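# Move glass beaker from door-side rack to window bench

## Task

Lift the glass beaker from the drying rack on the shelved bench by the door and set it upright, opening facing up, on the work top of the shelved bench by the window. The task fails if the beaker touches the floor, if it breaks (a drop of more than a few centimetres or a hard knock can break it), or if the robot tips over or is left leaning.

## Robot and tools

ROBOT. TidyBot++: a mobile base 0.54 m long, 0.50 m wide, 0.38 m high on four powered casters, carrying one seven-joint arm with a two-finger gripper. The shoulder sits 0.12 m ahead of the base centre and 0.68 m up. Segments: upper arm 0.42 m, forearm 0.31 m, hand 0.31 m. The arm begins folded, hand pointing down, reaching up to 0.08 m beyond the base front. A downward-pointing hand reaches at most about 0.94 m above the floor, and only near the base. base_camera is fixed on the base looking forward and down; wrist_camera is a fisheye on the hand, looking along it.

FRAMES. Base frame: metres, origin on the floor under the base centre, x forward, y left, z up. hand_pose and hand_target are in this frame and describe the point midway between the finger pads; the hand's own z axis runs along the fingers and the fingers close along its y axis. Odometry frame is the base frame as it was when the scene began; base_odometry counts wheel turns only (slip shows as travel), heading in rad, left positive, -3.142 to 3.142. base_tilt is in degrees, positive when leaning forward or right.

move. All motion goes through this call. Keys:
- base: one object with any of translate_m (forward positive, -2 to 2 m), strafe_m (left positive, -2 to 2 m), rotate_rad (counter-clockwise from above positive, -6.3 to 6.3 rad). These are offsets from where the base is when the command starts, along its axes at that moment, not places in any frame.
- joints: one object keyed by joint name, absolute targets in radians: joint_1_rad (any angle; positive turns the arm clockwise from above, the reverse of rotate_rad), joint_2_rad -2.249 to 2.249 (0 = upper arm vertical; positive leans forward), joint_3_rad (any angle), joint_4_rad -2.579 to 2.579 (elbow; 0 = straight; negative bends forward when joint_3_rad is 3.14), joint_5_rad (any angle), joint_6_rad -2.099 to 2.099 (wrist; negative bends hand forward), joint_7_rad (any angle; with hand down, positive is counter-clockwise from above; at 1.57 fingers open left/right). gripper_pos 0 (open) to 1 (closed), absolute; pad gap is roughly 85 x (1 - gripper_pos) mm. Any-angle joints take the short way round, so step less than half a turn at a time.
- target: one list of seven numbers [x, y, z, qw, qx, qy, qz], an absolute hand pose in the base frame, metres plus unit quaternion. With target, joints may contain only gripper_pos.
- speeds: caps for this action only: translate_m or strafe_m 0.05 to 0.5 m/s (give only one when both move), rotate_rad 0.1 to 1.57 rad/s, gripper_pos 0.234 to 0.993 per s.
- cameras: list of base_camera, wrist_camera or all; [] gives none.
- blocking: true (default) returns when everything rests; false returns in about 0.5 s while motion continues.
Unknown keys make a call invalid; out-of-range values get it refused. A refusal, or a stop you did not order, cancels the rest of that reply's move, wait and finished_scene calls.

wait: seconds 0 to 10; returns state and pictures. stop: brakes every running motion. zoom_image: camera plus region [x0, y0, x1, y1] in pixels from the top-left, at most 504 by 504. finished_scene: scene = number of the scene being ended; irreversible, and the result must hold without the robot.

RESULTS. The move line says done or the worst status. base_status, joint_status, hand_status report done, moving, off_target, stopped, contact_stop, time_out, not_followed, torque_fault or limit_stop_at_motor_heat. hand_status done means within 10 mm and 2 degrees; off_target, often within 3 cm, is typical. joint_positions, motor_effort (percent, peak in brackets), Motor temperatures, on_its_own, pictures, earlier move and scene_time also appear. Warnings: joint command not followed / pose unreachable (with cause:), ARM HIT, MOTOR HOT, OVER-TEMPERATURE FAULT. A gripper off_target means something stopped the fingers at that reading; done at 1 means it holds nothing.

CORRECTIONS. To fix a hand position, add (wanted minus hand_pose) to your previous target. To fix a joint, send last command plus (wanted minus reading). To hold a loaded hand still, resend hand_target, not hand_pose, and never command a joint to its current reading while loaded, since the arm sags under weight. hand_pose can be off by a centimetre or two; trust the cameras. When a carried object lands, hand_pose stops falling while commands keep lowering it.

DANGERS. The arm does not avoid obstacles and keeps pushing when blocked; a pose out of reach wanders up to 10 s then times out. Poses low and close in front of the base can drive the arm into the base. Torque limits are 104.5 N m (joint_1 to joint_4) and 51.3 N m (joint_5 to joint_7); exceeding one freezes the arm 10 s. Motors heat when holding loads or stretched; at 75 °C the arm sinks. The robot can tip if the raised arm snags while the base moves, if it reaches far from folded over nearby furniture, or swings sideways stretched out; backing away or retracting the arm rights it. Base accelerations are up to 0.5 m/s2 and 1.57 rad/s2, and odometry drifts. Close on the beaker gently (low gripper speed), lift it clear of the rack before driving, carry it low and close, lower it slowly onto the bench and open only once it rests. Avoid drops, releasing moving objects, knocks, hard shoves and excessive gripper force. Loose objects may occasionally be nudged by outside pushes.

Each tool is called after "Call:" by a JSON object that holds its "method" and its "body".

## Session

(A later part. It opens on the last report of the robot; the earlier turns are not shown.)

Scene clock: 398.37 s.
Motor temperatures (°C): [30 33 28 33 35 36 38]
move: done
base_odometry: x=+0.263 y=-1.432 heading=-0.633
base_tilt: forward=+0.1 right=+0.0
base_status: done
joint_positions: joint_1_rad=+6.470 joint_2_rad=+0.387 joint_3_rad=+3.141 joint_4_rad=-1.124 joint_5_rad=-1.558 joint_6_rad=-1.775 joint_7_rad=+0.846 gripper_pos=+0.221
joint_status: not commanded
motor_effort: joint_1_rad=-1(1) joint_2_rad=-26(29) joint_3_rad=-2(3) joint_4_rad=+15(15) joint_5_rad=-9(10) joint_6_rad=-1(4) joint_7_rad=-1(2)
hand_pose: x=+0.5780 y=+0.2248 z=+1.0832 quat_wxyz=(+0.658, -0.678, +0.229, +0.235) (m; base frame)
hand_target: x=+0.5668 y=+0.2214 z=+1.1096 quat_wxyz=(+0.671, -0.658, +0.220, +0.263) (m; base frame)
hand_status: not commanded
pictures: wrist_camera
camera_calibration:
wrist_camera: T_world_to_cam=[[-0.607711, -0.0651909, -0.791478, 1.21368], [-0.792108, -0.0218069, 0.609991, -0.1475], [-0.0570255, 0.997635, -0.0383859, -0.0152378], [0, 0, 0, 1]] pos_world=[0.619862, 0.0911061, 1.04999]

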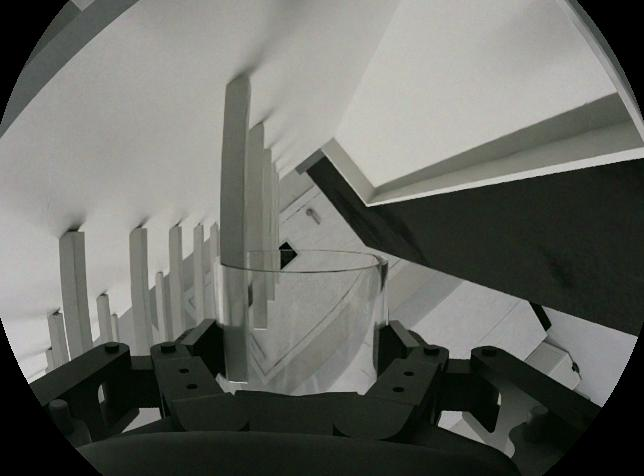

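Call:
{"method": "move", "body": {"joints": {"joint_4_rad": -0.98, "joint_7_rad": 0.66}, "cameras": ["wrist_camera"]}}

Call:
{"method": "move", "body": {"base": {"translate_m": -0.04}, "speeds": {"translate_m": 0.1}, "cameras": ["wrist_camera"]}}

Scene clock: 401.50 s.
Motor temperatures (°C): [30 33 28 33 35 36 38]
move: done
base_odometry: x=+0.263 y=-1.432 heading=-0.633
base_tilt: forward=+0.1 right=+0.0
base_status: not commanded
joint_positions: joint_1_rad=+6.470 joint_2_rad=+0.387 joint_3_rad=+3.141 joint_4_rad=-1.006 joint_5_rad=-1.558 joint_6_rad=-1.775 joint_7_rad=+0.729 gripper_pos=+0.221
joint_status: all done
motor_effort: joint_1_rad=+0(1) joint_2_rad=-26(27) joint_3_rad=-2(2) joint_4_rad=+14(16) joint_5_rad=-8(10) joint_6_rad=+0(1) joint_7_rad=-1(2)
hand_pose: x=+0.5750 y=+0.2253 z=+1.1126 quat_wxyz=(+0.650, -0.685, +0.234, +0.231) (m; base frame)
hand_target: x=+0.5606 y=+0.2226 z=+1.1378 quat_wxyz=(+0.660, -0.668, +0.223, +0.262) (m; base frame)
hand_status: not commanded
pictures: wrist_camera
camera_calibration:
wrist_camera: T_world_to_cam=[[-0.608987, -0.0812112, -0.789011, 1.23671], [-0.791417, -0.00407094, 0.611263, -0.173627], [-0.0528534, 0.996689, -0.0617928, 0.00900883], [0, 0, 0, 1]] pos_world=[0.616205, 0.0907487, 1.08247]

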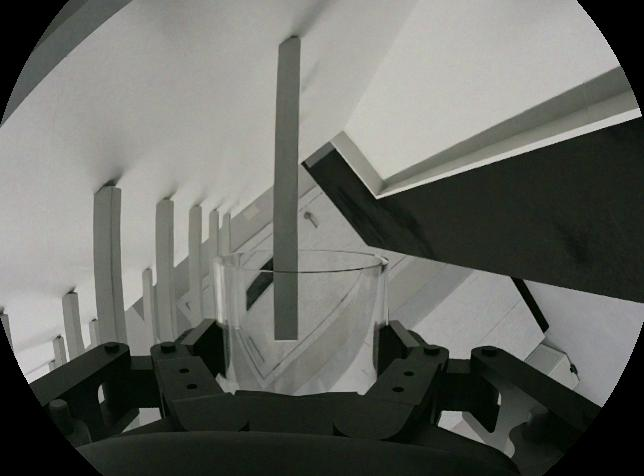

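Scene clock: 402.43 s.
Motor temperatures (°C): [30 33 28 33 35 36 38]
move: done
base_odometry: x=+0.231 y=-1.408 heading=-0.633
base_tilt: forward=+0.2 right=-0.1
base_status: done
joint_positions: joint_1_rad=+6.470 joint_2_rad=+0.390 joint_3_rad=+3.141 joint_4_rad=-0.999 joint_5_rad=-1.571 joint_6_rad=-1.775 joint_7_rad=+0.726 gripper_pos=+0.221
joint_status: not commanded
motor_effort: joint_1_rad=-1(2) joint_2_rad=-26(30) joint_3_rad=-2(4) joint_4_rad=+13(15) joint_5_rad=-7(9) joint_6_rad=-2(10) joint_7_rad=-1(2)
hand_pose: x=+0.5759 y=+0.2248 z=+1.1164 quat_wxyz=(+0.654, -0.682, +0.231, +0.232) (m; base frame)
hand_target: x=+0.5606 y=+0.2226 z=+1.1378 quat_wxyz=(+0.660, -0.668, +0.223, +0.262) (m; base frame)
hand_status: not commanded
pictures: wrist_camera
camera_calibration:
wrist_camera: T_world_to_cam=[[-0.60666, -0.0730909, -0.791594, 1.23995], [-0.793131, -0.0118768, 0.608935, -0.16992], [-0.0539092, 0.997255, -0.0507655, -0.00202498], [0, 0, 0, 1]] pos_world=[0.617349, 0.0906303, 1.0849]

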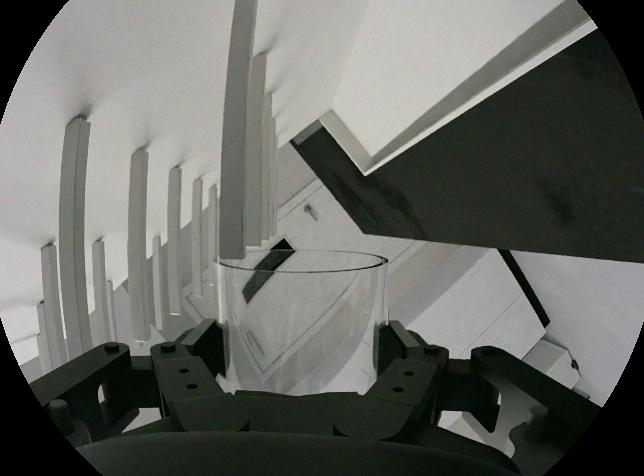

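Call:
{"method": "move", "body": {"joints": {"joint_4_rad": -0.88, "joint_7_rad": 0.57}, "cameras": ["wrist_camera"]}}

Call:
{"method": "move", "body": {"base": {"translate_m": -0.25}, "speeds": {"translate_m": 0.3}, "cameras": ["wrist_camera"]}}

Scene clock: 407.93 s.
Motor temperatures (°C): [30 33 28 33 35 36 38]
move: done
base_odometry: x=+0.231 y=-1.408 heading=-0.633
base_tilt: forward=+0.2 right=+0.0
base_status: not commanded
joint_positions: joint_1_rad=+6.470 joint_2_rad=+0.390 joint_3_rad=+3.141 joint_4_rad=-0.905 joint_5_rad=-1.571 joint_6_rad=-1.781 joint_7_rad=+0.638 gripper_pos=+0.221
joint_status: all done
motor_effort: joint_1_rad=+0(1) joint_2_rad=-26(27) joint_3_rad=-2(3) joint_4_rad=+14(16) joint_5_rad=-8(9) joint_6_rad=+1(2) joint_7_rad=-1(3)
hand_pose: x=+0.5688 y=+0.2258 z=+1.1389 quat_wxyz=(+0.647, -0.689, +0.231, +0.229) (m; base frame)
hand_target: x=+0.5530 y=+0.2241 z=+1.1607 quat_wxyz=(+0.653, -0.676, +0.224, +0.256) (m; base frame)
hand_status: not commanded
pictures: wrist_camera
camera_calibration:
wrist_camera: T_world_to_cam=[[-0.603598, -0.0901597, -0.792175, 1.25625], [-0.795353, -0.00110561, 0.606145, -0.187201], [-0.0555257, 0.995927, -0.0710415, 0.0221093], [0, 0, 0, 1]] pos_world=[0.610606, 0.0910369, 1.11021]

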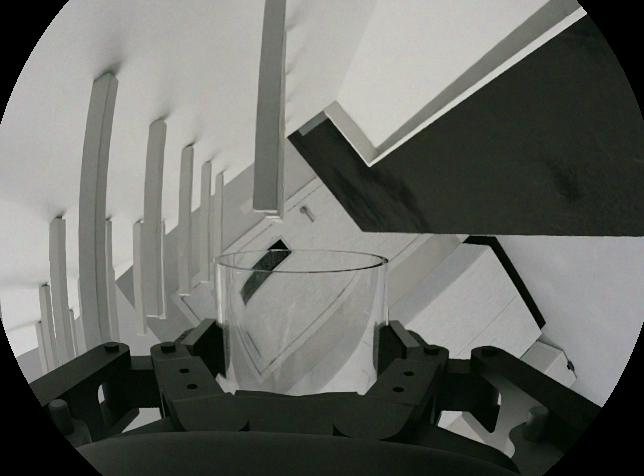

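Scene clock: 409.63 s.
Motor temperatures (°C): [30 33 28 33 35 36 38]
move: done
base_odometry: x=+0.030 y=-1.260 heading=-0.633
base_tilt: forward=+0.1 right=+0.0
base_status: done
joint_positions: joint_1_rad=+6.470 joint_2_rad=+0.393 joint_3_rad=+3.141 joint_4_rad=-0.905 joint_5_rad=-1.571 joint_6_rad=-1.781 joint_7_rad=+0.636 gripper_pos=+0.221
joint_status: not commanded
motor_effort: joint_1_rad=+0(1) joint_2_rad=-26(30) joint_3_rad=-2(2) joint_4_rad=+13(14) joint_5_rad=-8(9) joint_6_rad=+1(2) joint_7_rad=-1(2)
hand_pose: x=+0.5697 y=+0.2256 z=+1.1381 quat_wxyz=(+0.647, -0.689, +0.233, +0.230) (m; base frame)
hand_target: x=+0.5530 y=+0.2241 z=+1.1607 quat_wxyz=(+0.653, -0.676, +0.224, +0.256) (m; base frame)
hand_status: not commanded
pictures: wrist_camera
camera_calibration:
wrist_camera: T_world_to_cam=[[-0.606351, -0.0899289, -0.790096, 1.25535], [-0.793242, -0.00122192, 0.608905, -0.190326], [-0.0557236, 0.995947, -0.0705945, 0.0218872], [0, 0, 0, 1]] pos_world=[0.611431, 0.0908616, 1.10929]

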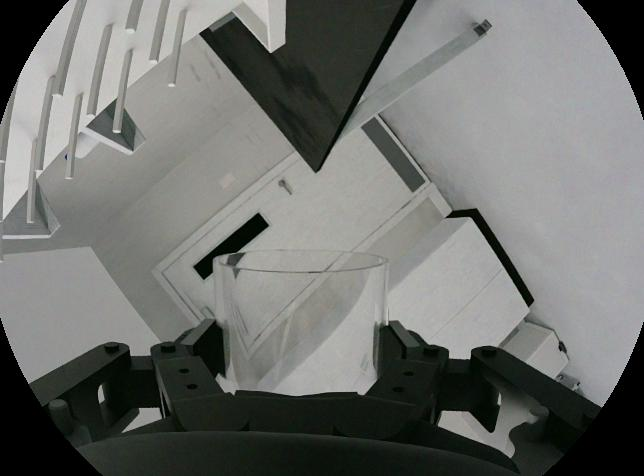

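Call:
{"method": "move", "body": {"base": {"translate_m": -0.5, "strafe_m": 0.9}, "cameras": ["wrist_camera"]}}

Call:
{"method": "move", "body": {"base": {"rotate_rad": 3.14}, "joints": {"joint_1_rad": 0.0, "joint_2_rad": -0.3, "joint_3_rad": 3.14, "joint_4_rad": -1.6, "joint_5_rad": -0.03, "joint_6_rad": -0.3, "joint_7_rad": 1.52}}}

Scene clock: 446.13 s.
Motor temperatures (°C): [30 34 28 33 35 36 38]
move: done
base_odometry: x=+0.159 y=-0.239 heading=-0.633
base_tilt: forward=+0.2 right=-0.1
base_status: done
joint_positions: joint_1_rad=+6.471 joint_2_rad=+0.393 joint_3_rad=+3.141 joint_4_rad=-0.905 joint_5_rad=-1.571 joint_6_rad=-1.781 joint_7_rad=+0.635 gripper_pos=+0.221
joint_status: not commanded
motor_effort: joint_1_rad=+0(4) joint_2_rad=-26(28) joint_3_rad=-2(4) joint_4_rad=+14(14) joint_5_rad=-8(9) joint_6_rad=+1(2) joint_7_rad=-2(2)
hand_pose: x=+0.5698 y=+0.2253 z=+1.1381 quat_wxyz=(+0.647, -0.688, +0.233, +0.230) (m; base frame)
hand_target: x=+0.5530 y=+0.2241 z=+1.1607 quat_wxyz=(+0.653, -0.676, +0.224, +0.256) (m; base frame)
hand_status: not commanded
pictures: wrist_camera
camera_calibration:
wrist_camera: T_world_to_cam=[[-0.606745, -0.0895833, -0.789832, 1.25526], [-0.792981, -0.000722651, 0.609246, -0.190853], [-0.055149, 0.995979, -0.0705994, 0.0218195], [0, 0, 0, 1]] pos_world=[0.611482, 0.0905803, 1.10926]

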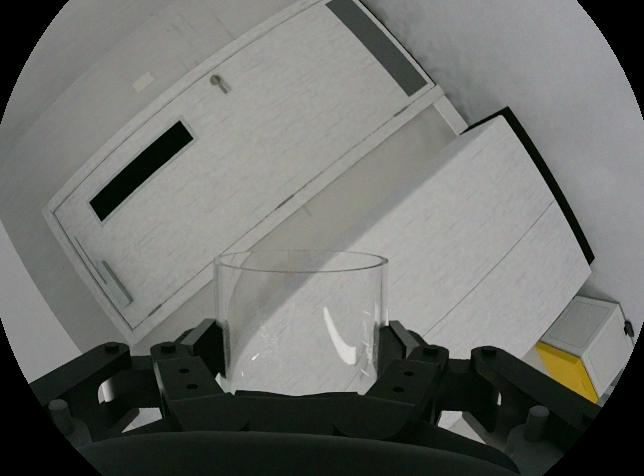

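Scene clock: 449.47 s.
Motor temperatures (°C): [30 34 28 33 35 36 38]
move: done
base_odometry: x=+0.159 y=-0.239 heading=+2.507
base_tilt: forward=+0.2 right=+0.0
base_status: done
joint_positions: joint_1_rad=+6.299 joint_2_rad=-0.272 joint_3_rad=+3.138 joint_4_rad=-1.593 joint_5_rad=-0.098 joint_6_rad=-0.346 joint_7_rad=+1.454 gripper_pos=+0.221
joint_status: all done
motor_effort: joint_1_rad=+0(3) joint_2_rad=-11(28) joint_3_rad=+1(4) joint_4_rad=+20(21) joint_5_rad=+1(10) joint_6_rad=+9(9) joint_7_rad=-1(3)
hand_pose: x=+0.6203 y=+0.0061 z=+1.1352 quat_wxyz=(+0.078, -0.737, +0.070, -0.668) (m; base frame)
hand_target: x=+0.6087 y=+0.0051 z=+1.1588 quat_wxyz=(+0.031, -0.717, +0.025, -0.696) (m; base frame)
hand_status: not commanded
pictures: base_camera, wrist_camera
camera_calibration:
wrist_camera: T_world_to_cam=[[-0.033101, -0.980952, -0.19141, 0.234158], [-0.119841, 0.194028, -0.973648, 1.22899], [0.992241, -0.00929001, -0.123981, -0.340272], [0, 0, 0, 1]] pos_world=[0.492667, -0.0119233, 1.19924]

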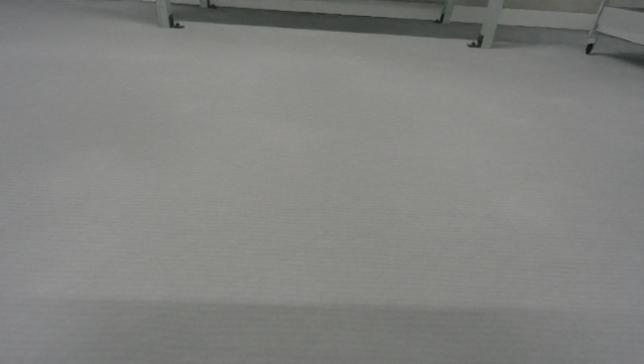

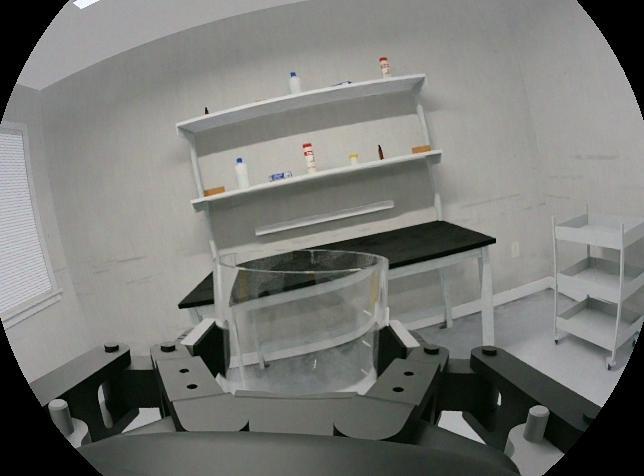

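Call:
{"method": "move", "body": {}}

Scene clock: 462.67 s.
Motor temperatures (°C): [30 34 28 33 35 36 38]
base_odometry: x=+0.159 y=-0.239 heading=+2.507
base_tilt: forward=+0.1 right=+0.0
base_status: done
joint_positions: joint_1_rad=+6.299 joint_2_rad=-0.272 joint_3_rad=+3.138 joint_4_rad=-1.593 joint_5_rad=-0.097 joint_6_rad=-0.345 joint_7_rad=+1.454 gripper_pos=+0.221
joint_status: all done
motor_effort: joint_1_rad=-1(3) joint_2_rad=-11(28) joint_3_rad=+1(4) joint_4_rad=+21(21) joint_5_rad=+0(10) joint_6_rad=+9(9) joint_7_rad=-2(3)
hand_pose: x=+0.6204 y=+0.0060 z=+1.1354 quat_wxyz=(+0.078, -0.736, +0.070, -0.668) (m; base frame)
hand_target: x=+0.6087 y=+0.0051 z=+1.1588 quat_wxyz=(+0.031, -0.717, +0.025, -0.696) (m; base frame)
hand_status: not commanded
pictures: base_camera, wrist_camera
camera_calibration:
wrist_camera: T_world_to_cam=[[-0.0330476, -0.981074, -0.190793, 0.233423], [-0.119141, 0.193403, -0.973859, 1.22902], [0.992327, -0.00945243, -0.123278, -0.341103], [0, 0, 0, 1]] pos_world=[0.492627, -0.0119155, 1.19938]

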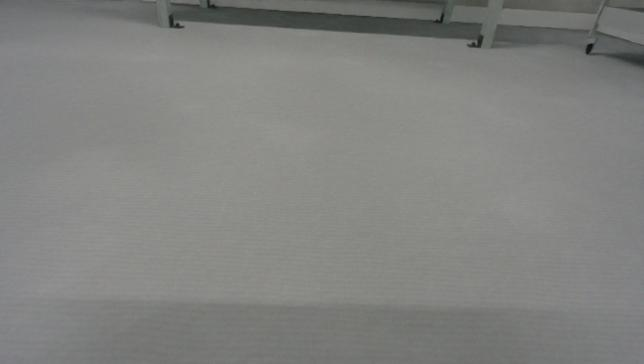

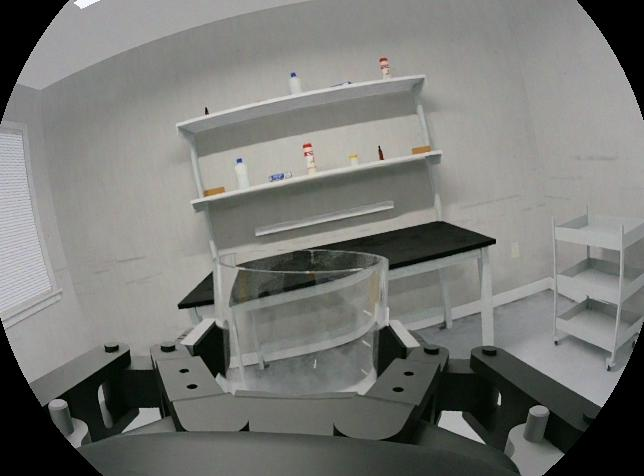

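Call:
{"method": "move", "body": {"base": {"translate_m": 0.95}, "joints": {"joint_1_rad": 0.0, "joint_2_rad": 0.112, "joint_3_rad": 3.14, "joint_4_rad": -1.953, "joint_5_rad": 0.065, "joint_6_rad": 0.54, "joint_7_rad": 1.64}}}

Scene clock: 497.47 s.
Motor temperatures (°C): [30 33 27 33 35 36 38]
move: done
base_odometry: x=-0.606 y=+0.324 heading=+2.507
base_tilt: forward=+0.1 right=+0.0
base_status: done
joint_positions: joint_1_rad=+6.299 joint_2_rad=+0.123 joint_3_rad=+3.138 joint_4_rad=-1.952 joint_5_rad=-0.003 joint_6_rad=+0.496 joint_7_rad=+1.574 gripper_pos=+0.221
joint_status: all done
motor_effort: joint_1_rad=+0(1) joint_2_rad=-22(26) joint_3_rad=+0(2) joint_4_rad=+19(22) joint_5_rad=+0(2) joint_6_rad=+9(11) joint_7_rad=-1(3)
hand_pose: x=+0.7570 y=-0.0068 z=+0.9448 quat_wxyz=(-0.005, -0.710, +0.005, -0.704) (m; base frame)
hand_target: x=+0.7535 y=+0.0127 z=+0.9647 quat_wxyz=(-0.033, -0.689, -0.056, -0.722) (m; base frame)
hand_status: not commanded
pictures: base_camera, wrist_camera
camera_calibration:
wrist_camera: T_world_to_cam=[[-0.0486889, -0.998713, 0.0141703, 0.00702829], [-0.0314739, -0.0126459, -0.999425, 1.01848], [0.998318, -0.0491069, -0.0308177, -0.592519], [0, 0, 0, 1]] pos_world=[0.62392, -0.00919784, 0.999534]

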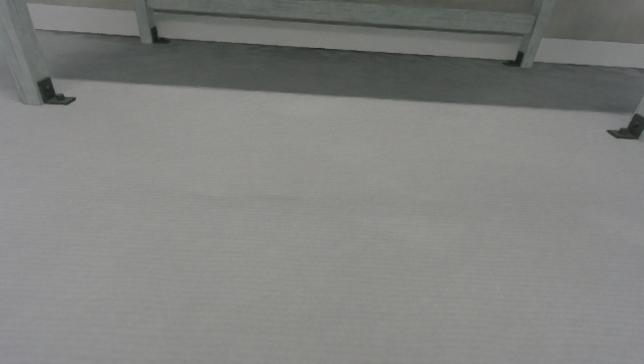

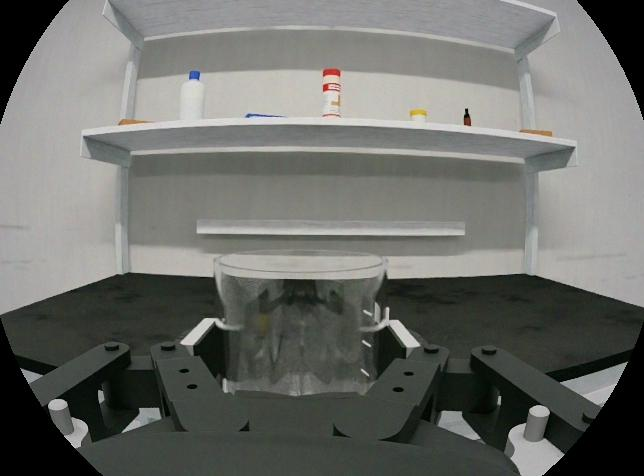

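Call:
{"method": "move", "body": {"base": {"translate_m": 0.47}, "speeds": {"translate_m": 0.3}, "joints": {"joint_1_rad": 0.0, "joint_2_rad": 0.215, "joint_3_rad": 3.14, "joint_4_rad": -2.094, "joint_5_rad": 0.065, "joint_6_rad": 0.785, "joint_7_rad": 1.64}}}

Scene clock: 530.93 s.
Motor temperatures (°C): [30 33 27 33 34 36 38]
move: done
base_odometry: x=-0.985 y=+0.603 heading=+2.508
base_tilt: forward=+0.1 right=+0.0
base_status: done
joint_positions: joint_1_rad=+6.299 joint_2_rad=+0.220 joint_3_rad=+3.138 joint_4_rad=-2.091 joint_5_rad=-0.003 joint_6_rad=+0.741 joint_7_rad=+1.574 gripper_pos=+0.221
joint_status: all done
motor_effort: joint_1_rad=+0(1) joint_2_rad=-23(26) joint_3_rad=+1(2) joint_4_rad=+16(19) joint_5_rad=+1(2) joint_6_rad=+9(10) joint_7_rad=-1(3)
hand_pose: x=+0.7541 y=-0.0070 z=+0.8809 quat_wxyz=(-0.005, -0.707, +0.005, -0.708) (m; base frame)
hand_target: x=+0.7519 y=+0.0165 z=+0.8955 quat_wxyz=(-0.025, -0.688, -0.057, -0.723) (m; base frame)
hand_status: not commanded
pictures: base_camera, wrist_camera
camera_calibration:
wrist_camera: T_world_to_cam=[[-0.0491134, -0.998685, 0.0147312, 0.00750352], [-0.0217493, -0.0136761, -0.99967, 0.947435], [0.998556, -0.0494176, -0.021049, -0.600335], [0, 0, 0, 1]] pos_world=[0.620443, -0.00921622, 0.934375]

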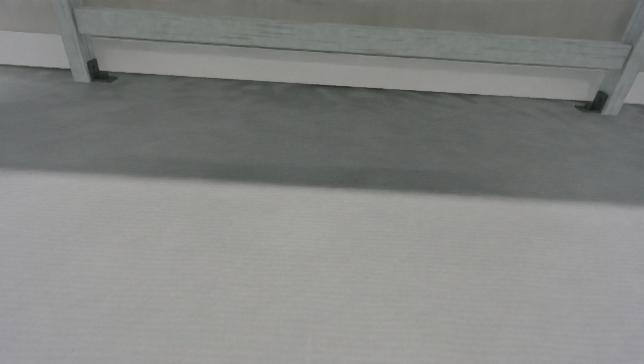

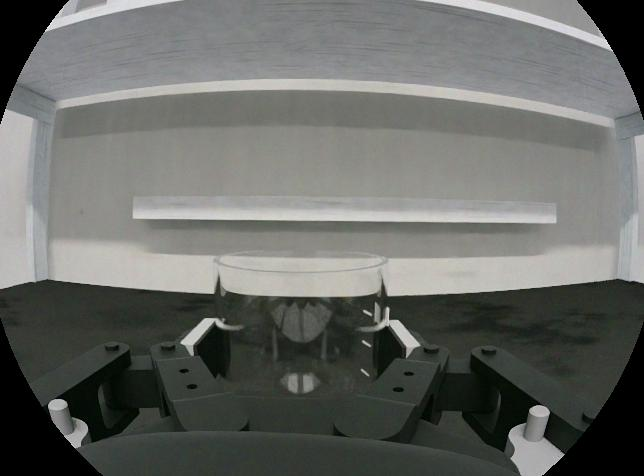

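Call:
{"method": "move", "body": {"joints": {"joint_1_rad": 0.0, "joint_2_rad": 0.290, "joint_3_rad": 3.14, "joint_4_rad": -2.152, "joint_5_rad": 0.065, "joint_6_rad": 0.918, "joint_7_rad": 1.64}, "cameras": ["wrist_camera"]}}

Call:
{"method": "zoom_image", "body": {"camera": "wrist_camera", "region": [180, 220, 440, 440]}}

Scene clock: 540.20 s.
Motor temperatures (°C): [30 33 27 33 34 36 38]
move: done
base_odometry: x=-0.985 y=+0.603 heading=+2.508
base_tilt: forward=+0.2 right=+0.0
base_status: not commanded
joint_positions: joint_1_rad=+6.299 joint_2_rad=+0.287 joint_3_rad=+3.138 joint_4_rad=-2.148 joint_5_rad=-0.003 joint_6_rad=+0.876 joint_7_rad=+1.575 gripper_pos=+0.221
joint_status: all done
motor_effort: joint_1_rad=+0(1) joint_2_rad=-24(26) joint_3_rad=+0(1) joint_4_rad=+15(17) joint_5_rad=+1(2) joint_6_rad=+9(10) joint_7_rad=-1(2)
hand_pose: x=+0.7535 y=-0.0071 z=+0.8497 quat_wxyz=(-0.005, -0.703, +0.005, -0.711) (m; base frame)
hand_target: x=+0.7522 y=+0.0183 z=+0.8587 quat_wxyz=(-0.021, -0.688, -0.057, -0.723) (m; base frame)
hand_status: not commanded
pictures: wrist_camera
camera_calibration:
wrist_camera: T_world_to_cam=[[-0.0495268, -0.998668, 0.0144642, 0.00836452], [-0.0116009, -0.0139058, -0.999836, 0.908761], [0.998705, -0.0496864, -0.0108967, -0.609134], [0, 0, 0, 1]] pos_world=[0.619302, -0.00927522, 0.901853]

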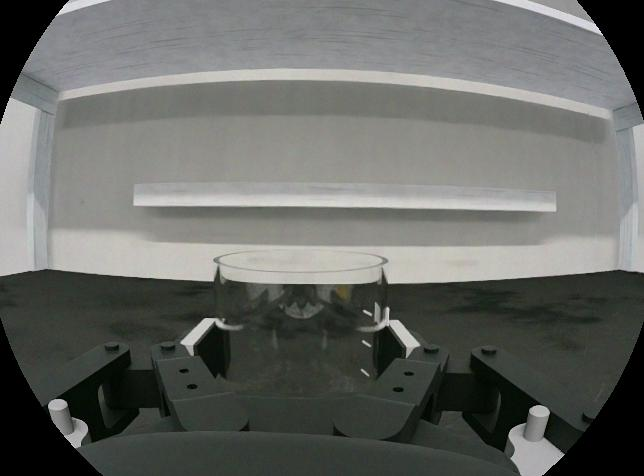

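Scaled by 1.938.

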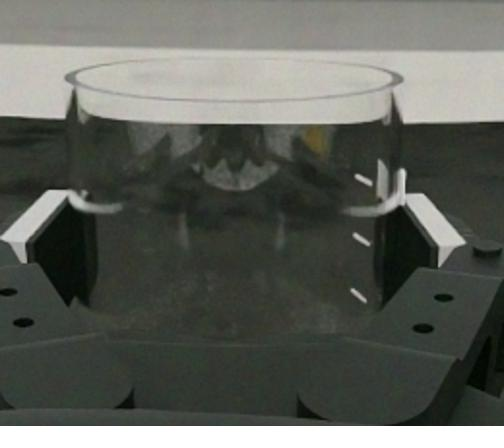

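Call:
{"method": "move", "body": {"joints": {"joint_1_rad": 0.0, "joint_2_rad": 0.334, "joint_3_rad": 3.14, "joint_4_rad": -2.181, "joint_5_rad": 0.065, "joint_6_rad": 0.982, "joint_7_rad": 1.64}, "cameras": ["wrist_camera"]}}

Call:
{"method": "zoom_image", "body": {"camera": "wrist_camera", "region": [180, 220, 440, 440]}}

Scene clock: 545.73 s.
Motor temperatures (°C): [30 34 27 33 34 36 38]
move: done
base_odometry: x=-0.985 y=+0.603 heading=+2.508
base_tilt: forward=+0.2 right=-0.1
base_status: not commanded
joint_positions: joint_1_rad=+6.299 joint_2_rad=+0.328 joint_3_rad=+3.138 joint_4_rad=-2.175 joint_5_rad=-0.003 joint_6_rad=+0.943 joint_7_rad=+1.575 gripper_pos=+0.221
joint_status: all done
motor_effort: joint_1_rad=+0(1) joint_2_rad=-25(26) joint_3_rad=+0(1) joint_4_rad=+15(16) joint_5_rad=+0(1) joint_6_rad=+9(10) joint_7_rad=-1(3)
hand_pose: x=+0.7530 y=-0.0071 z=+0.8310 quat_wxyz=(-0.005, -0.703, +0.005, -0.711) (m; base frame)
hand_target: x=+0.7518 y=+0.0190 z=+0.8361 quat_wxyz=(-0.018, -0.692, -0.056, -0.720) (m; base frame)
hand_status: not commanded
pictures: wrist_camera
camera_calibration:
wrist_camera: T_world_to_cam=[[-0.0496612, -0.99866, 0.0145539, 0.00858195], [-0.012577, -0.0139454, -0.999824, 0.890733], [0.998687, -0.0498355, -0.0118676, -0.608021], [0, 0, 0, 1]] pos_world=[0.618852, -0.00930894, 0.883235]

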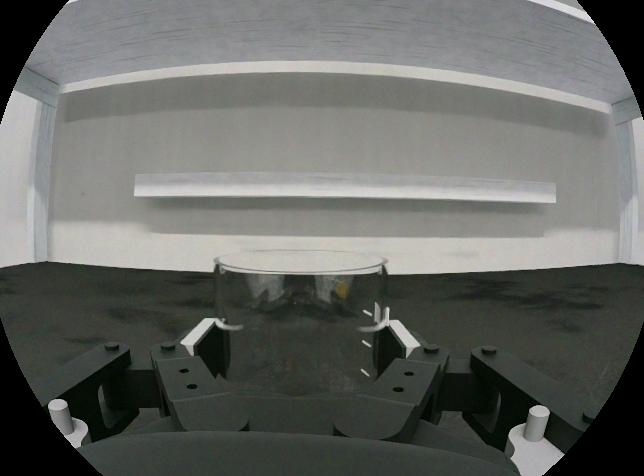

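Scaled by 1.938.

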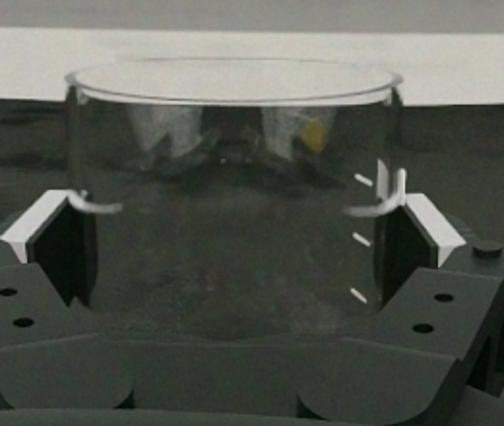

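Call:
{"method": "move", "body": {"joints": {"joint_1_rad": 0.0, "joint_2_rad": 0.358, "joint_3_rad": 3.14, "joint_4_rad": -2.195, "joint_5_rad": 0.065, "joint_6_rad": 1.018, "joint_7_rad": 1.64}, "cameras": ["wrist_camera"]}}

Call:
{"method": "zoom_image", "body": {"camera": "wrist_camera", "region": [180, 220, 440, 440]}}

Scene clock: 548.47 s.
Motor temperatures (°C): [30 34 27 33 34 36 38]
move: done
base_odometry: x=-0.985 y=+0.603 heading=+2.508
base_tilt: forward=+0.1 right=+0.0
base_status: not commanded
joint_positions: joint_1_rad=+6.299 joint_2_rad=+0.346 joint_3_rad=+3.138 joint_4_rad=-2.187 joint_5_rad=-0.003 joint_6_rad=+0.981 joint_7_rad=+1.575 gripper_pos=+0.221
joint_status: all done
motor_effort: joint_1_rad=+1(1) joint_2_rad=-24(26) joint_3_rad=+1(1) joint_4_rad=+13(15) joint_5_rad=+1(2) joint_6_rad=+8(10) joint_7_rad=-2(2)
hand_pose: x=+0.7525 y=-0.0071 z=+0.8253 quat_wxyz=(-0.005, -0.701, +0.005, -0.713) (m; base frame)
hand_target: x=+0.7515 y=+0.0194 z=+0.8253 quat_wxyz=(-0.017, -0.692, -0.056, -0.719) (m; base frame)
hand_status: not commanded
pictures: wrist_camera
camera_calibration:
wrist_camera: T_world_to_cam=[[-0.0498596, -0.998654, 0.0142775, 0.00899261], [-0.00485649, -0.0140527, -0.999889, 0.879245], [0.998744, -0.0499235, -0.00414929, -0.614058], [0, 0, 0, 1]] pos_world=[0.618005, -0.00931965, 0.876471]

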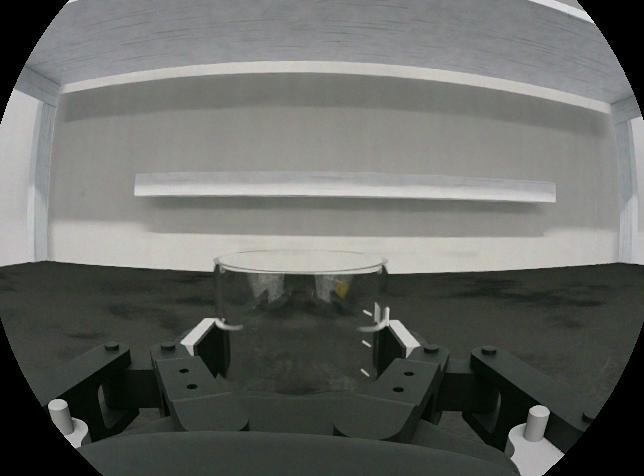

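Scaled by 1.938.

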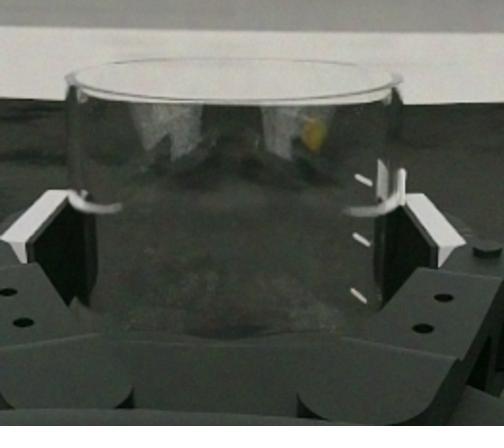

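Call:
{"method": "move", "body": {"joints": {"joint_1_rad": 0.0, "joint_2_rad": 0.380, "joint_3_rad": 3.14, "joint_4_rad": -2.207, "joint_5_rad": 0.065, "joint_6_rad": 1.038, "joint_7_rad": 1.64}, "cameras": ["wrist_camera"]}}

Call:
{"method": "zoom_image", "body": {"camera": "wrist_camera", "region": [180, 220, 440, 440]}}

Scene clock: 553.83 s.
Motor temperatures (°C): [30 34 27 33 34 36 38]
move: done
base_odometry: x=-0.985 y=+0.603 heading=+2.508
base_tilt: forward=+0.1 right=+0.0
base_status: not commanded
joint_positions: joint_1_rad=+6.299 joint_2_rad=+0.356 joint_3_rad=+3.138 joint_4_rad=-2.192 joint_5_rad=-0.003 joint_6_rad=+1.009 joint_7_rad=+1.575 gripper_pos=+0.221
joint_status: all done
motor_effort: joint_1_rad=+0(1) joint_2_rad=-23(24) joint_3_rad=+0(1) joint_4_rad=+12(14) joint_5_rad=+1(2) joint_6_rad=+8(9) joint_7_rad=-1(3)
hand_pose: x=+0.7526 y=-0.0072 z=+0.8255 quat_wxyz=(-0.006, -0.696, +0.005, -0.718) (m; base frame)
hand_target: x=+0.7513 y=+0.0196 z=+0.8118 quat_wxyz=(-0.016, -0.697, -0.056, -0.714) (m; base frame)
hand_status: not commanded
pictures: wrist_camera
camera_calibration:
wrist_camera: T_world_to_cam=[[-0.0501181, -0.998648, 0.0137895, 0.00956523], [0.00865566, -0.0142406, -0.999861, 0.869255], [0.998706, -0.0499918, 0.00935767, -0.625257], [0, 0, 0, 1]] pos_world=[0.617403, -0.00932671, 0.874853]

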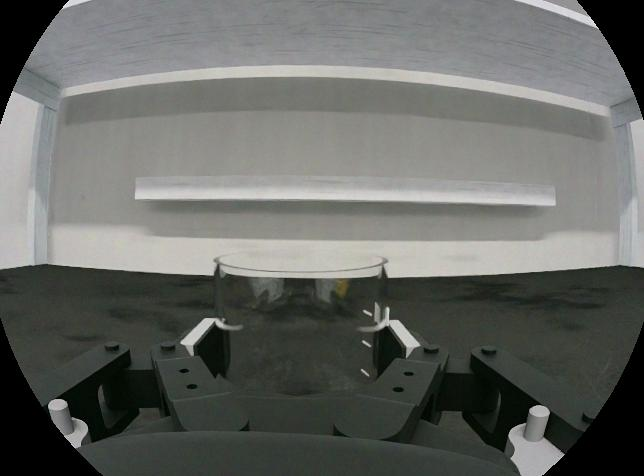

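Scaled by 1.938.

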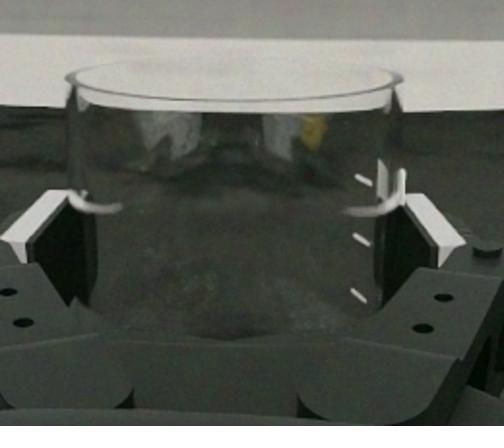

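Call:
{"method": "move", "body": {"joints": {"joint_1_rad": 0.0, "joint_2_rad": 0.368, "joint_3_rad": 3.14, "joint_4_rad": -2.200, "joint_5_rad": 0.065, "joint_6_rad": 0.965, "joint_7_rad": 1.64}, "cameras": ["wrist_camera"]}}

Call:
{"method": "zoom_image", "body": {"camera": "wrist_camera", "region": [180, 220, 440, 440]}}

Scene clock: 567.73 s.
Motor temperatures (°C): [30 33 27 33 34 36 38]
move: done
base_odometry: x=-0.985 y=+0.603 heading=+2.508
base_tilt: forward=+0.2 right=+0.0
base_status: not commanded
joint_positions: joint_1_rad=+6.299 joint_2_rad=+0.350 joint_3_rad=+3.138 joint_4_rad=-2.187 joint_5_rad=-0.002 joint_6_rad=+0.986 joint_7_rad=+1.575 gripper_pos=+0.221
joint_status: all done
motor_effort: joint_1_rad=+0(1) joint_2_rad=-21(23) joint_3_rad=+0(1) joint_4_rad=+10(13) joint_5_rad=+1(2) joint_6_rad=+5(7) joint_7_rad=-1(2)
hand_pose: x=+0.7531 y=-0.0071 z=+0.8249 quat_wxyz=(-0.005, -0.700, +0.005, -0.714) (m; base frame)
hand_target: x=+0.7516 y=+0.0188 z=+0.8000 quat_wxyz=(-0.017, -0.716, -0.057, -0.695) (m; base frame)
hand_status: not commanded
pictures: wrist_camera
camera_calibration:
wrist_camera: T_world_to_cam=[[-0.0498511, -0.998655, 0.0142355, 0.0090585], [-0.00287234, -0.0141098, -0.999896, 0.877415], [0.998753, -0.0498869, -0.00216509, -0.616304], [0, 0, 0, 1]] pos_world=[0.618507, -0.00931903, 0.875861]

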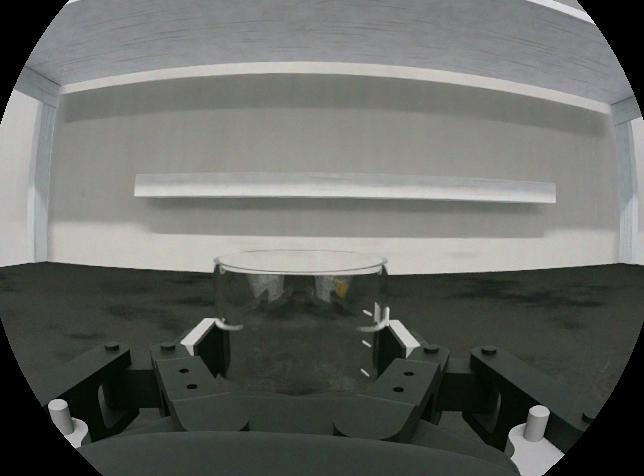

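Scaled by 1.938.

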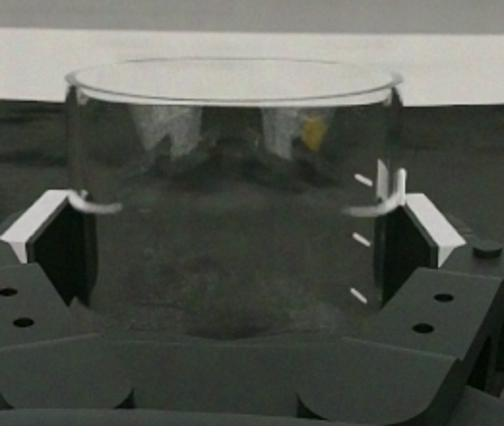

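Call:
{"method": "move", "body": {"joints": {"joint_1_rad": 0.0, "joint_2_rad": 0.340, "joint_3_rad": 3.14, "joint_4_rad": -2.185, "joint_5_rad": 0.065, "joint_6_rad": 0.945, "joint_7_rad": 1.64}, "cameras": ["wrist_camera"]}}

Call:
{"method": "zoom_image", "body": {"camera": "wrist_camera", "region": [180, 220, 440, 440]}}

Scene clock: 580.70 s.
Motor temperatures (°C): [30 33 27 33 34 36 38]
move: done
base_odometry: x=-0.985 y=+0.603 heading=+2.508
base_tilt: forward=+0.2 right=-0.1
base_status: not commanded
joint_positions: joint_1_rad=+6.299 joint_2_rad=+0.347 joint_3_rad=+3.138 joint_4_rad=-2.187 joint_5_rad=-0.002 joint_6_rad=+0.980 joint_7_rad=+1.575 gripper_pos=+0.221
joint_status: all done
motor_effort: joint_1_rad=+0(2) joint_2_rad=-22(22) joint_3_rad=+0(1) joint_4_rad=+10(11) joint_5_rad=+1(1) joint_6_rad=+6(7) joint_7_rad=+0(3)
hand_pose: x=+0.7528 y=-0.0071 z=+0.8250 quat_wxyz=(-0.005, -0.701, +0.005, -0.713) (m; base frame)
hand_target: x=+0.7519 y=+0.0186 z=+0.8188 quat_wxyz=(-0.018, -0.708, -0.057, -0.703) (m; base frame)
hand_status: not commanded
pictures: wrist_camera
camera_calibration:
wrist_camera: T_world_to_cam=[[-0.0498026, -0.998656, 0.0143269, 0.00893937], [-0.00534096, -0.0140782, -0.999887, 0.879334], [0.998745, -0.0498734, -0.00463265, -0.613961], [0, 0, 0, 1]] pos_world=[0.618332, -0.00931349, 0.876262]

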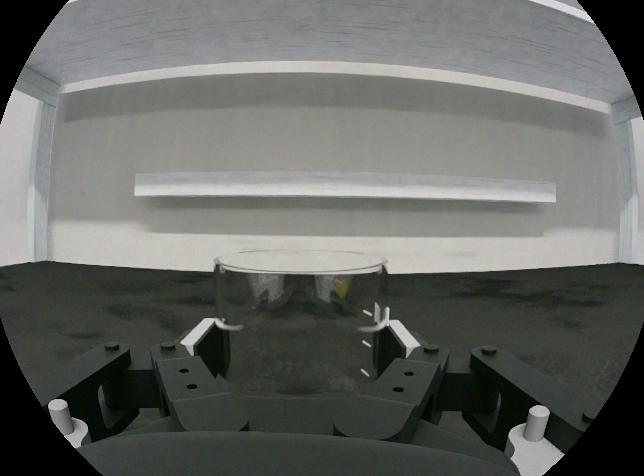

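Scaled by 1.938.

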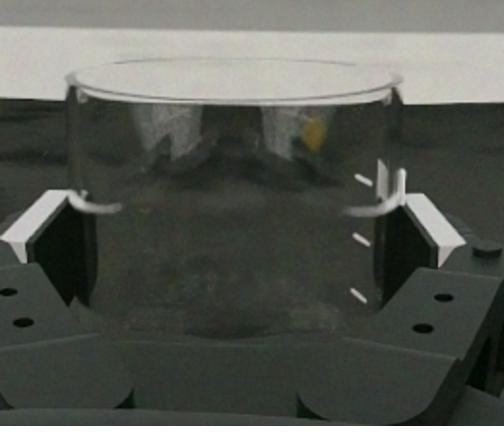

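Call:
{"method": "move", "body": {"joints": {"gripper_pos": 0.0}, "speeds": {"gripper_pos": 0.3}, "cameras": ["wrist_camera"]}}

Call:
{"method": "zoom_image", "body": {"camera": "wrist_camera", "region": [160, 200, 480, 440]}}

Scene clock: 583.40 s.
Motor temperatures (°C): [30 34 27 33 34 36 38]
move: done
base_odometry: x=-0.985 y=+0.603 heading=+2.508
base_tilt: forward=+0.2 right=+0.0
base_status: not commanded
joint_positions: joint_1_rad=+6.299 joint_2_rad=+0.347 joint_3_rad=+3.138 joint_4_rad=-2.187 joint_5_rad=-0.002 joint_6_rad=+0.980 joint_7_rad=+1.575 gripper_pos=+0.000
joint_status: all done
motor_effort: joint_1_rad=+1(1) joint_2_rad=-24(24) joint_3_rad=+0(0) joint_4_rad=+12(14) joint_5_rad=+1(1) joint_6_rad=+8(8) joint_7_rad=-1(2)
hand_pose: x=+0.7528 y=-0.0071 z=+0.8249 quat_wxyz=(-0.006, -0.701, +0.004, -0.713) (m; base frame)
hand_target: x=+0.7519 y=+0.0186 z=+0.8188 quat_wxyz=(-0.018, -0.708, -0.057, -0.703) (m; base frame)
hand_status: not commanded
pictures: wrist_camera
camera_calibration:
wrist_camera: T_world_to_cam=[[-0.0497512, -0.998657, 0.014491, 0.00878206], [-0.00555435, -0.0142321, -0.999883, 0.879419], [0.998746, -0.0498259, -0.00483883, -0.613785], [0, 0, 0, 1]] pos_world=[0.618337, -0.00929613, 0.876219]

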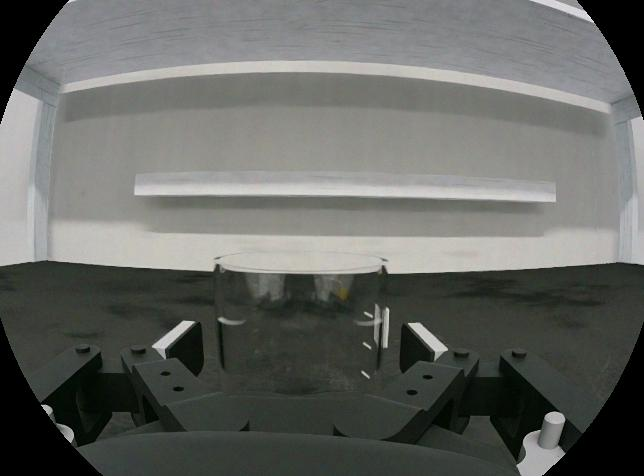

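Scaled by 1.575.

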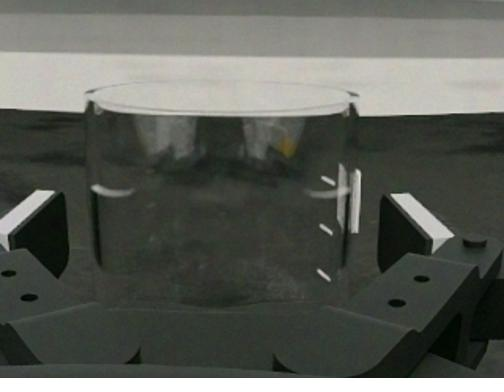

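Call:
{"method": "move", "body": {"base": {"translate_m": -0.15}, "speeds": {"translate_m": 0.15}}}

Call:
{"method": "zoom_image", "body": {"camera": "wrist_camera", "region": [160, 200, 480, 440]}}

Scene clock: 587.60 s.
Motor temperatures (°C): [30 34 27 33 34 36 38]
move: done
base_odometry: x=-0.864 y=+0.514 heading=+2.509
base_tilt: forward=+0.2 right=+0.0
base_status: done
joint_positions: joint_1_rad=+6.299 joint_2_rad=+0.347 joint_3_rad=+3.138 joint_4_rad=-2.187 joint_5_rad=-0.001 joint_6_rad=+0.980 joint_7_rad=+1.575 gripper_pos=+0.000
joint_status: not commanded
motor_effort: joint_1_rad=+0(1) joint_2_rad=-24(26) joint_3_rad=+0(1) joint_4_rad=+13(14) joint_5_rad=+1(1) joint_6_rad=+8(9) joint_7_rad=-2(2)
hand_pose: x=+0.7528 y=-0.0067 z=+0.8251 quat_wxyz=(-0.005, -0.701, +0.004, -0.713) (m; base frame)
hand_target: x=+0.7519 y=+0.0186 z=+0.8188 quat_wxyz=(-0.018, -0.708, -0.057, -0.703) (m; base frame)
hand_status: not commanded
pictures: base_camera, wrist_camera
camera_calibration:
wrist_camera: T_world_to_cam=[[-0.0483572, -0.998711, 0.0154563, 0.00737256], [-0.00530877, -0.0152172, -0.99987, 0.879377], [0.998816, -0.048433, -0.00456606, -0.61399], [0, 0, 0, 1]] pos_world=[0.618288, -0.0089927, 0.876345]

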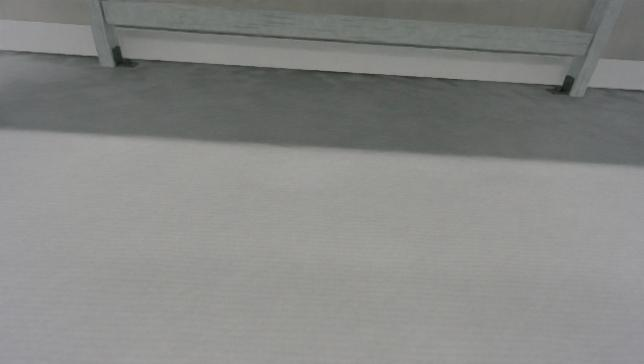

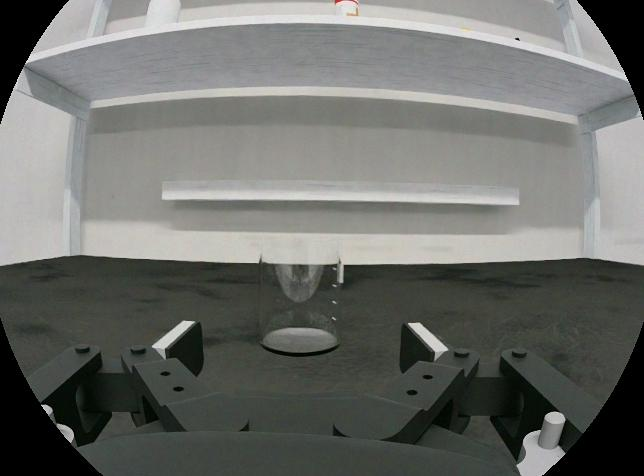

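Scaled by 1.575.

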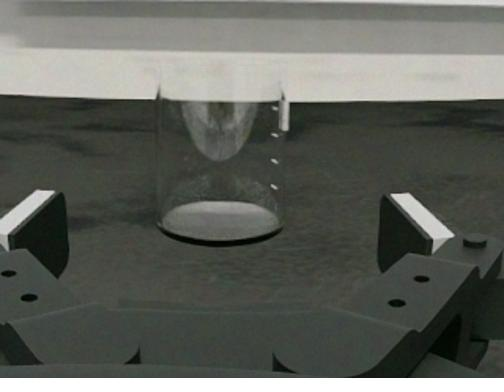

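Call:
{"method": "move", "body": {"base": {"translate_m": -0.4}, "speeds": {"translate_m": 0.4}}}

Call:
{"method": "zoom_image", "body": {"camera": "wrist_camera", "region": [160, 180, 480, 420]}}

Scene clock: 594.17 s.
Motor temperatures (°C): [30 34 27 33 34 36 38]
move: done
base_odometry: x=-0.541 y=+0.277 heading=+2.510
base_tilt: forward=+0.2 right=+0.0
base_status: done
joint_positions: joint_1_rad=+6.299 joint_2_rad=+0.346 joint_3_rad=+3.138 joint_4_rad=-2.187 joint_5_rad=-0.001 joint_6_rad=+0.980 joint_7_rad=+1.575 gripper_pos=+0.000
joint_status: not commanded
motor_effort: joint_1_rad=-1(2) joint_2_rad=-24(26) joint_3_rad=+0(1) joint_4_rad=+13(14) joint_5_rad=+1(1) joint_6_rad=+8(8) joint_7_rad=-1(2)
hand_pose: x=+0.7527 y=-0.0066 z=+0.8253 quat_wxyz=(-0.005, -0.701, +0.004, -0.713) (m; base frame)
hand_target: x=+0.7519 y=+0.0186 z=+0.8188 quat_wxyz=(-0.018, -0.708, -0.057, -0.703) (m; base frame)
hand_status: not commanded
pictures: base_camera, wrist_camera
camera_calibration:
wrist_camera: T_world_to_cam=[[-0.0482635, -0.998713, 0.0155763, 0.00722881], [-0.00498556, -0.0153534, -0.99987, 0.879346], [0.998822, -0.0483348, -0.00423814, -0.614193], [0, 0, 0, 1]] pos_world=[0.618203, -0.0089665, 0.876516]

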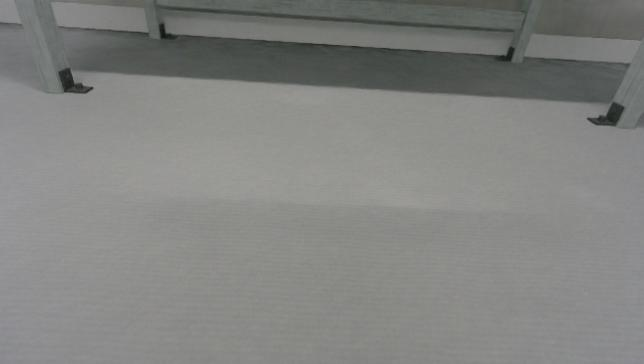

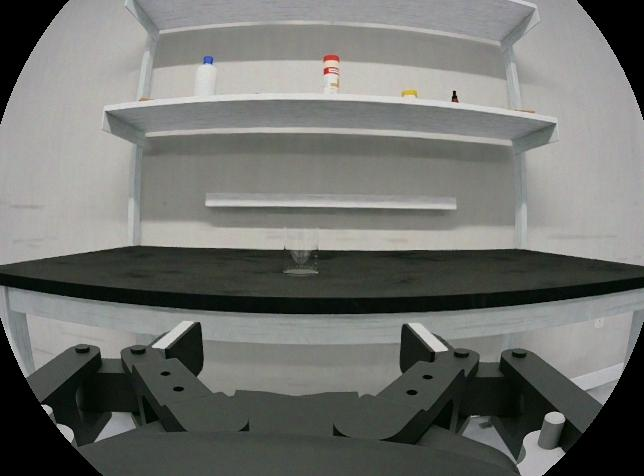

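Scaled by 1.575.

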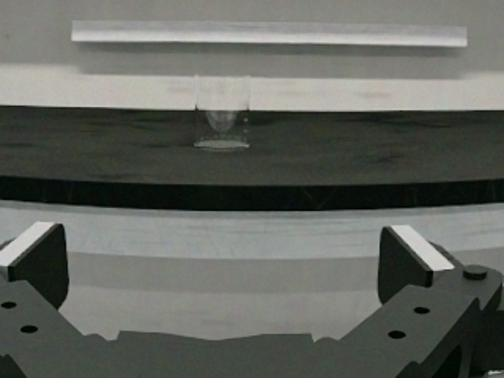

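Call:
{"method": "finished_scene", "body": {"scene": 1}}

The scene is finished: the task was done.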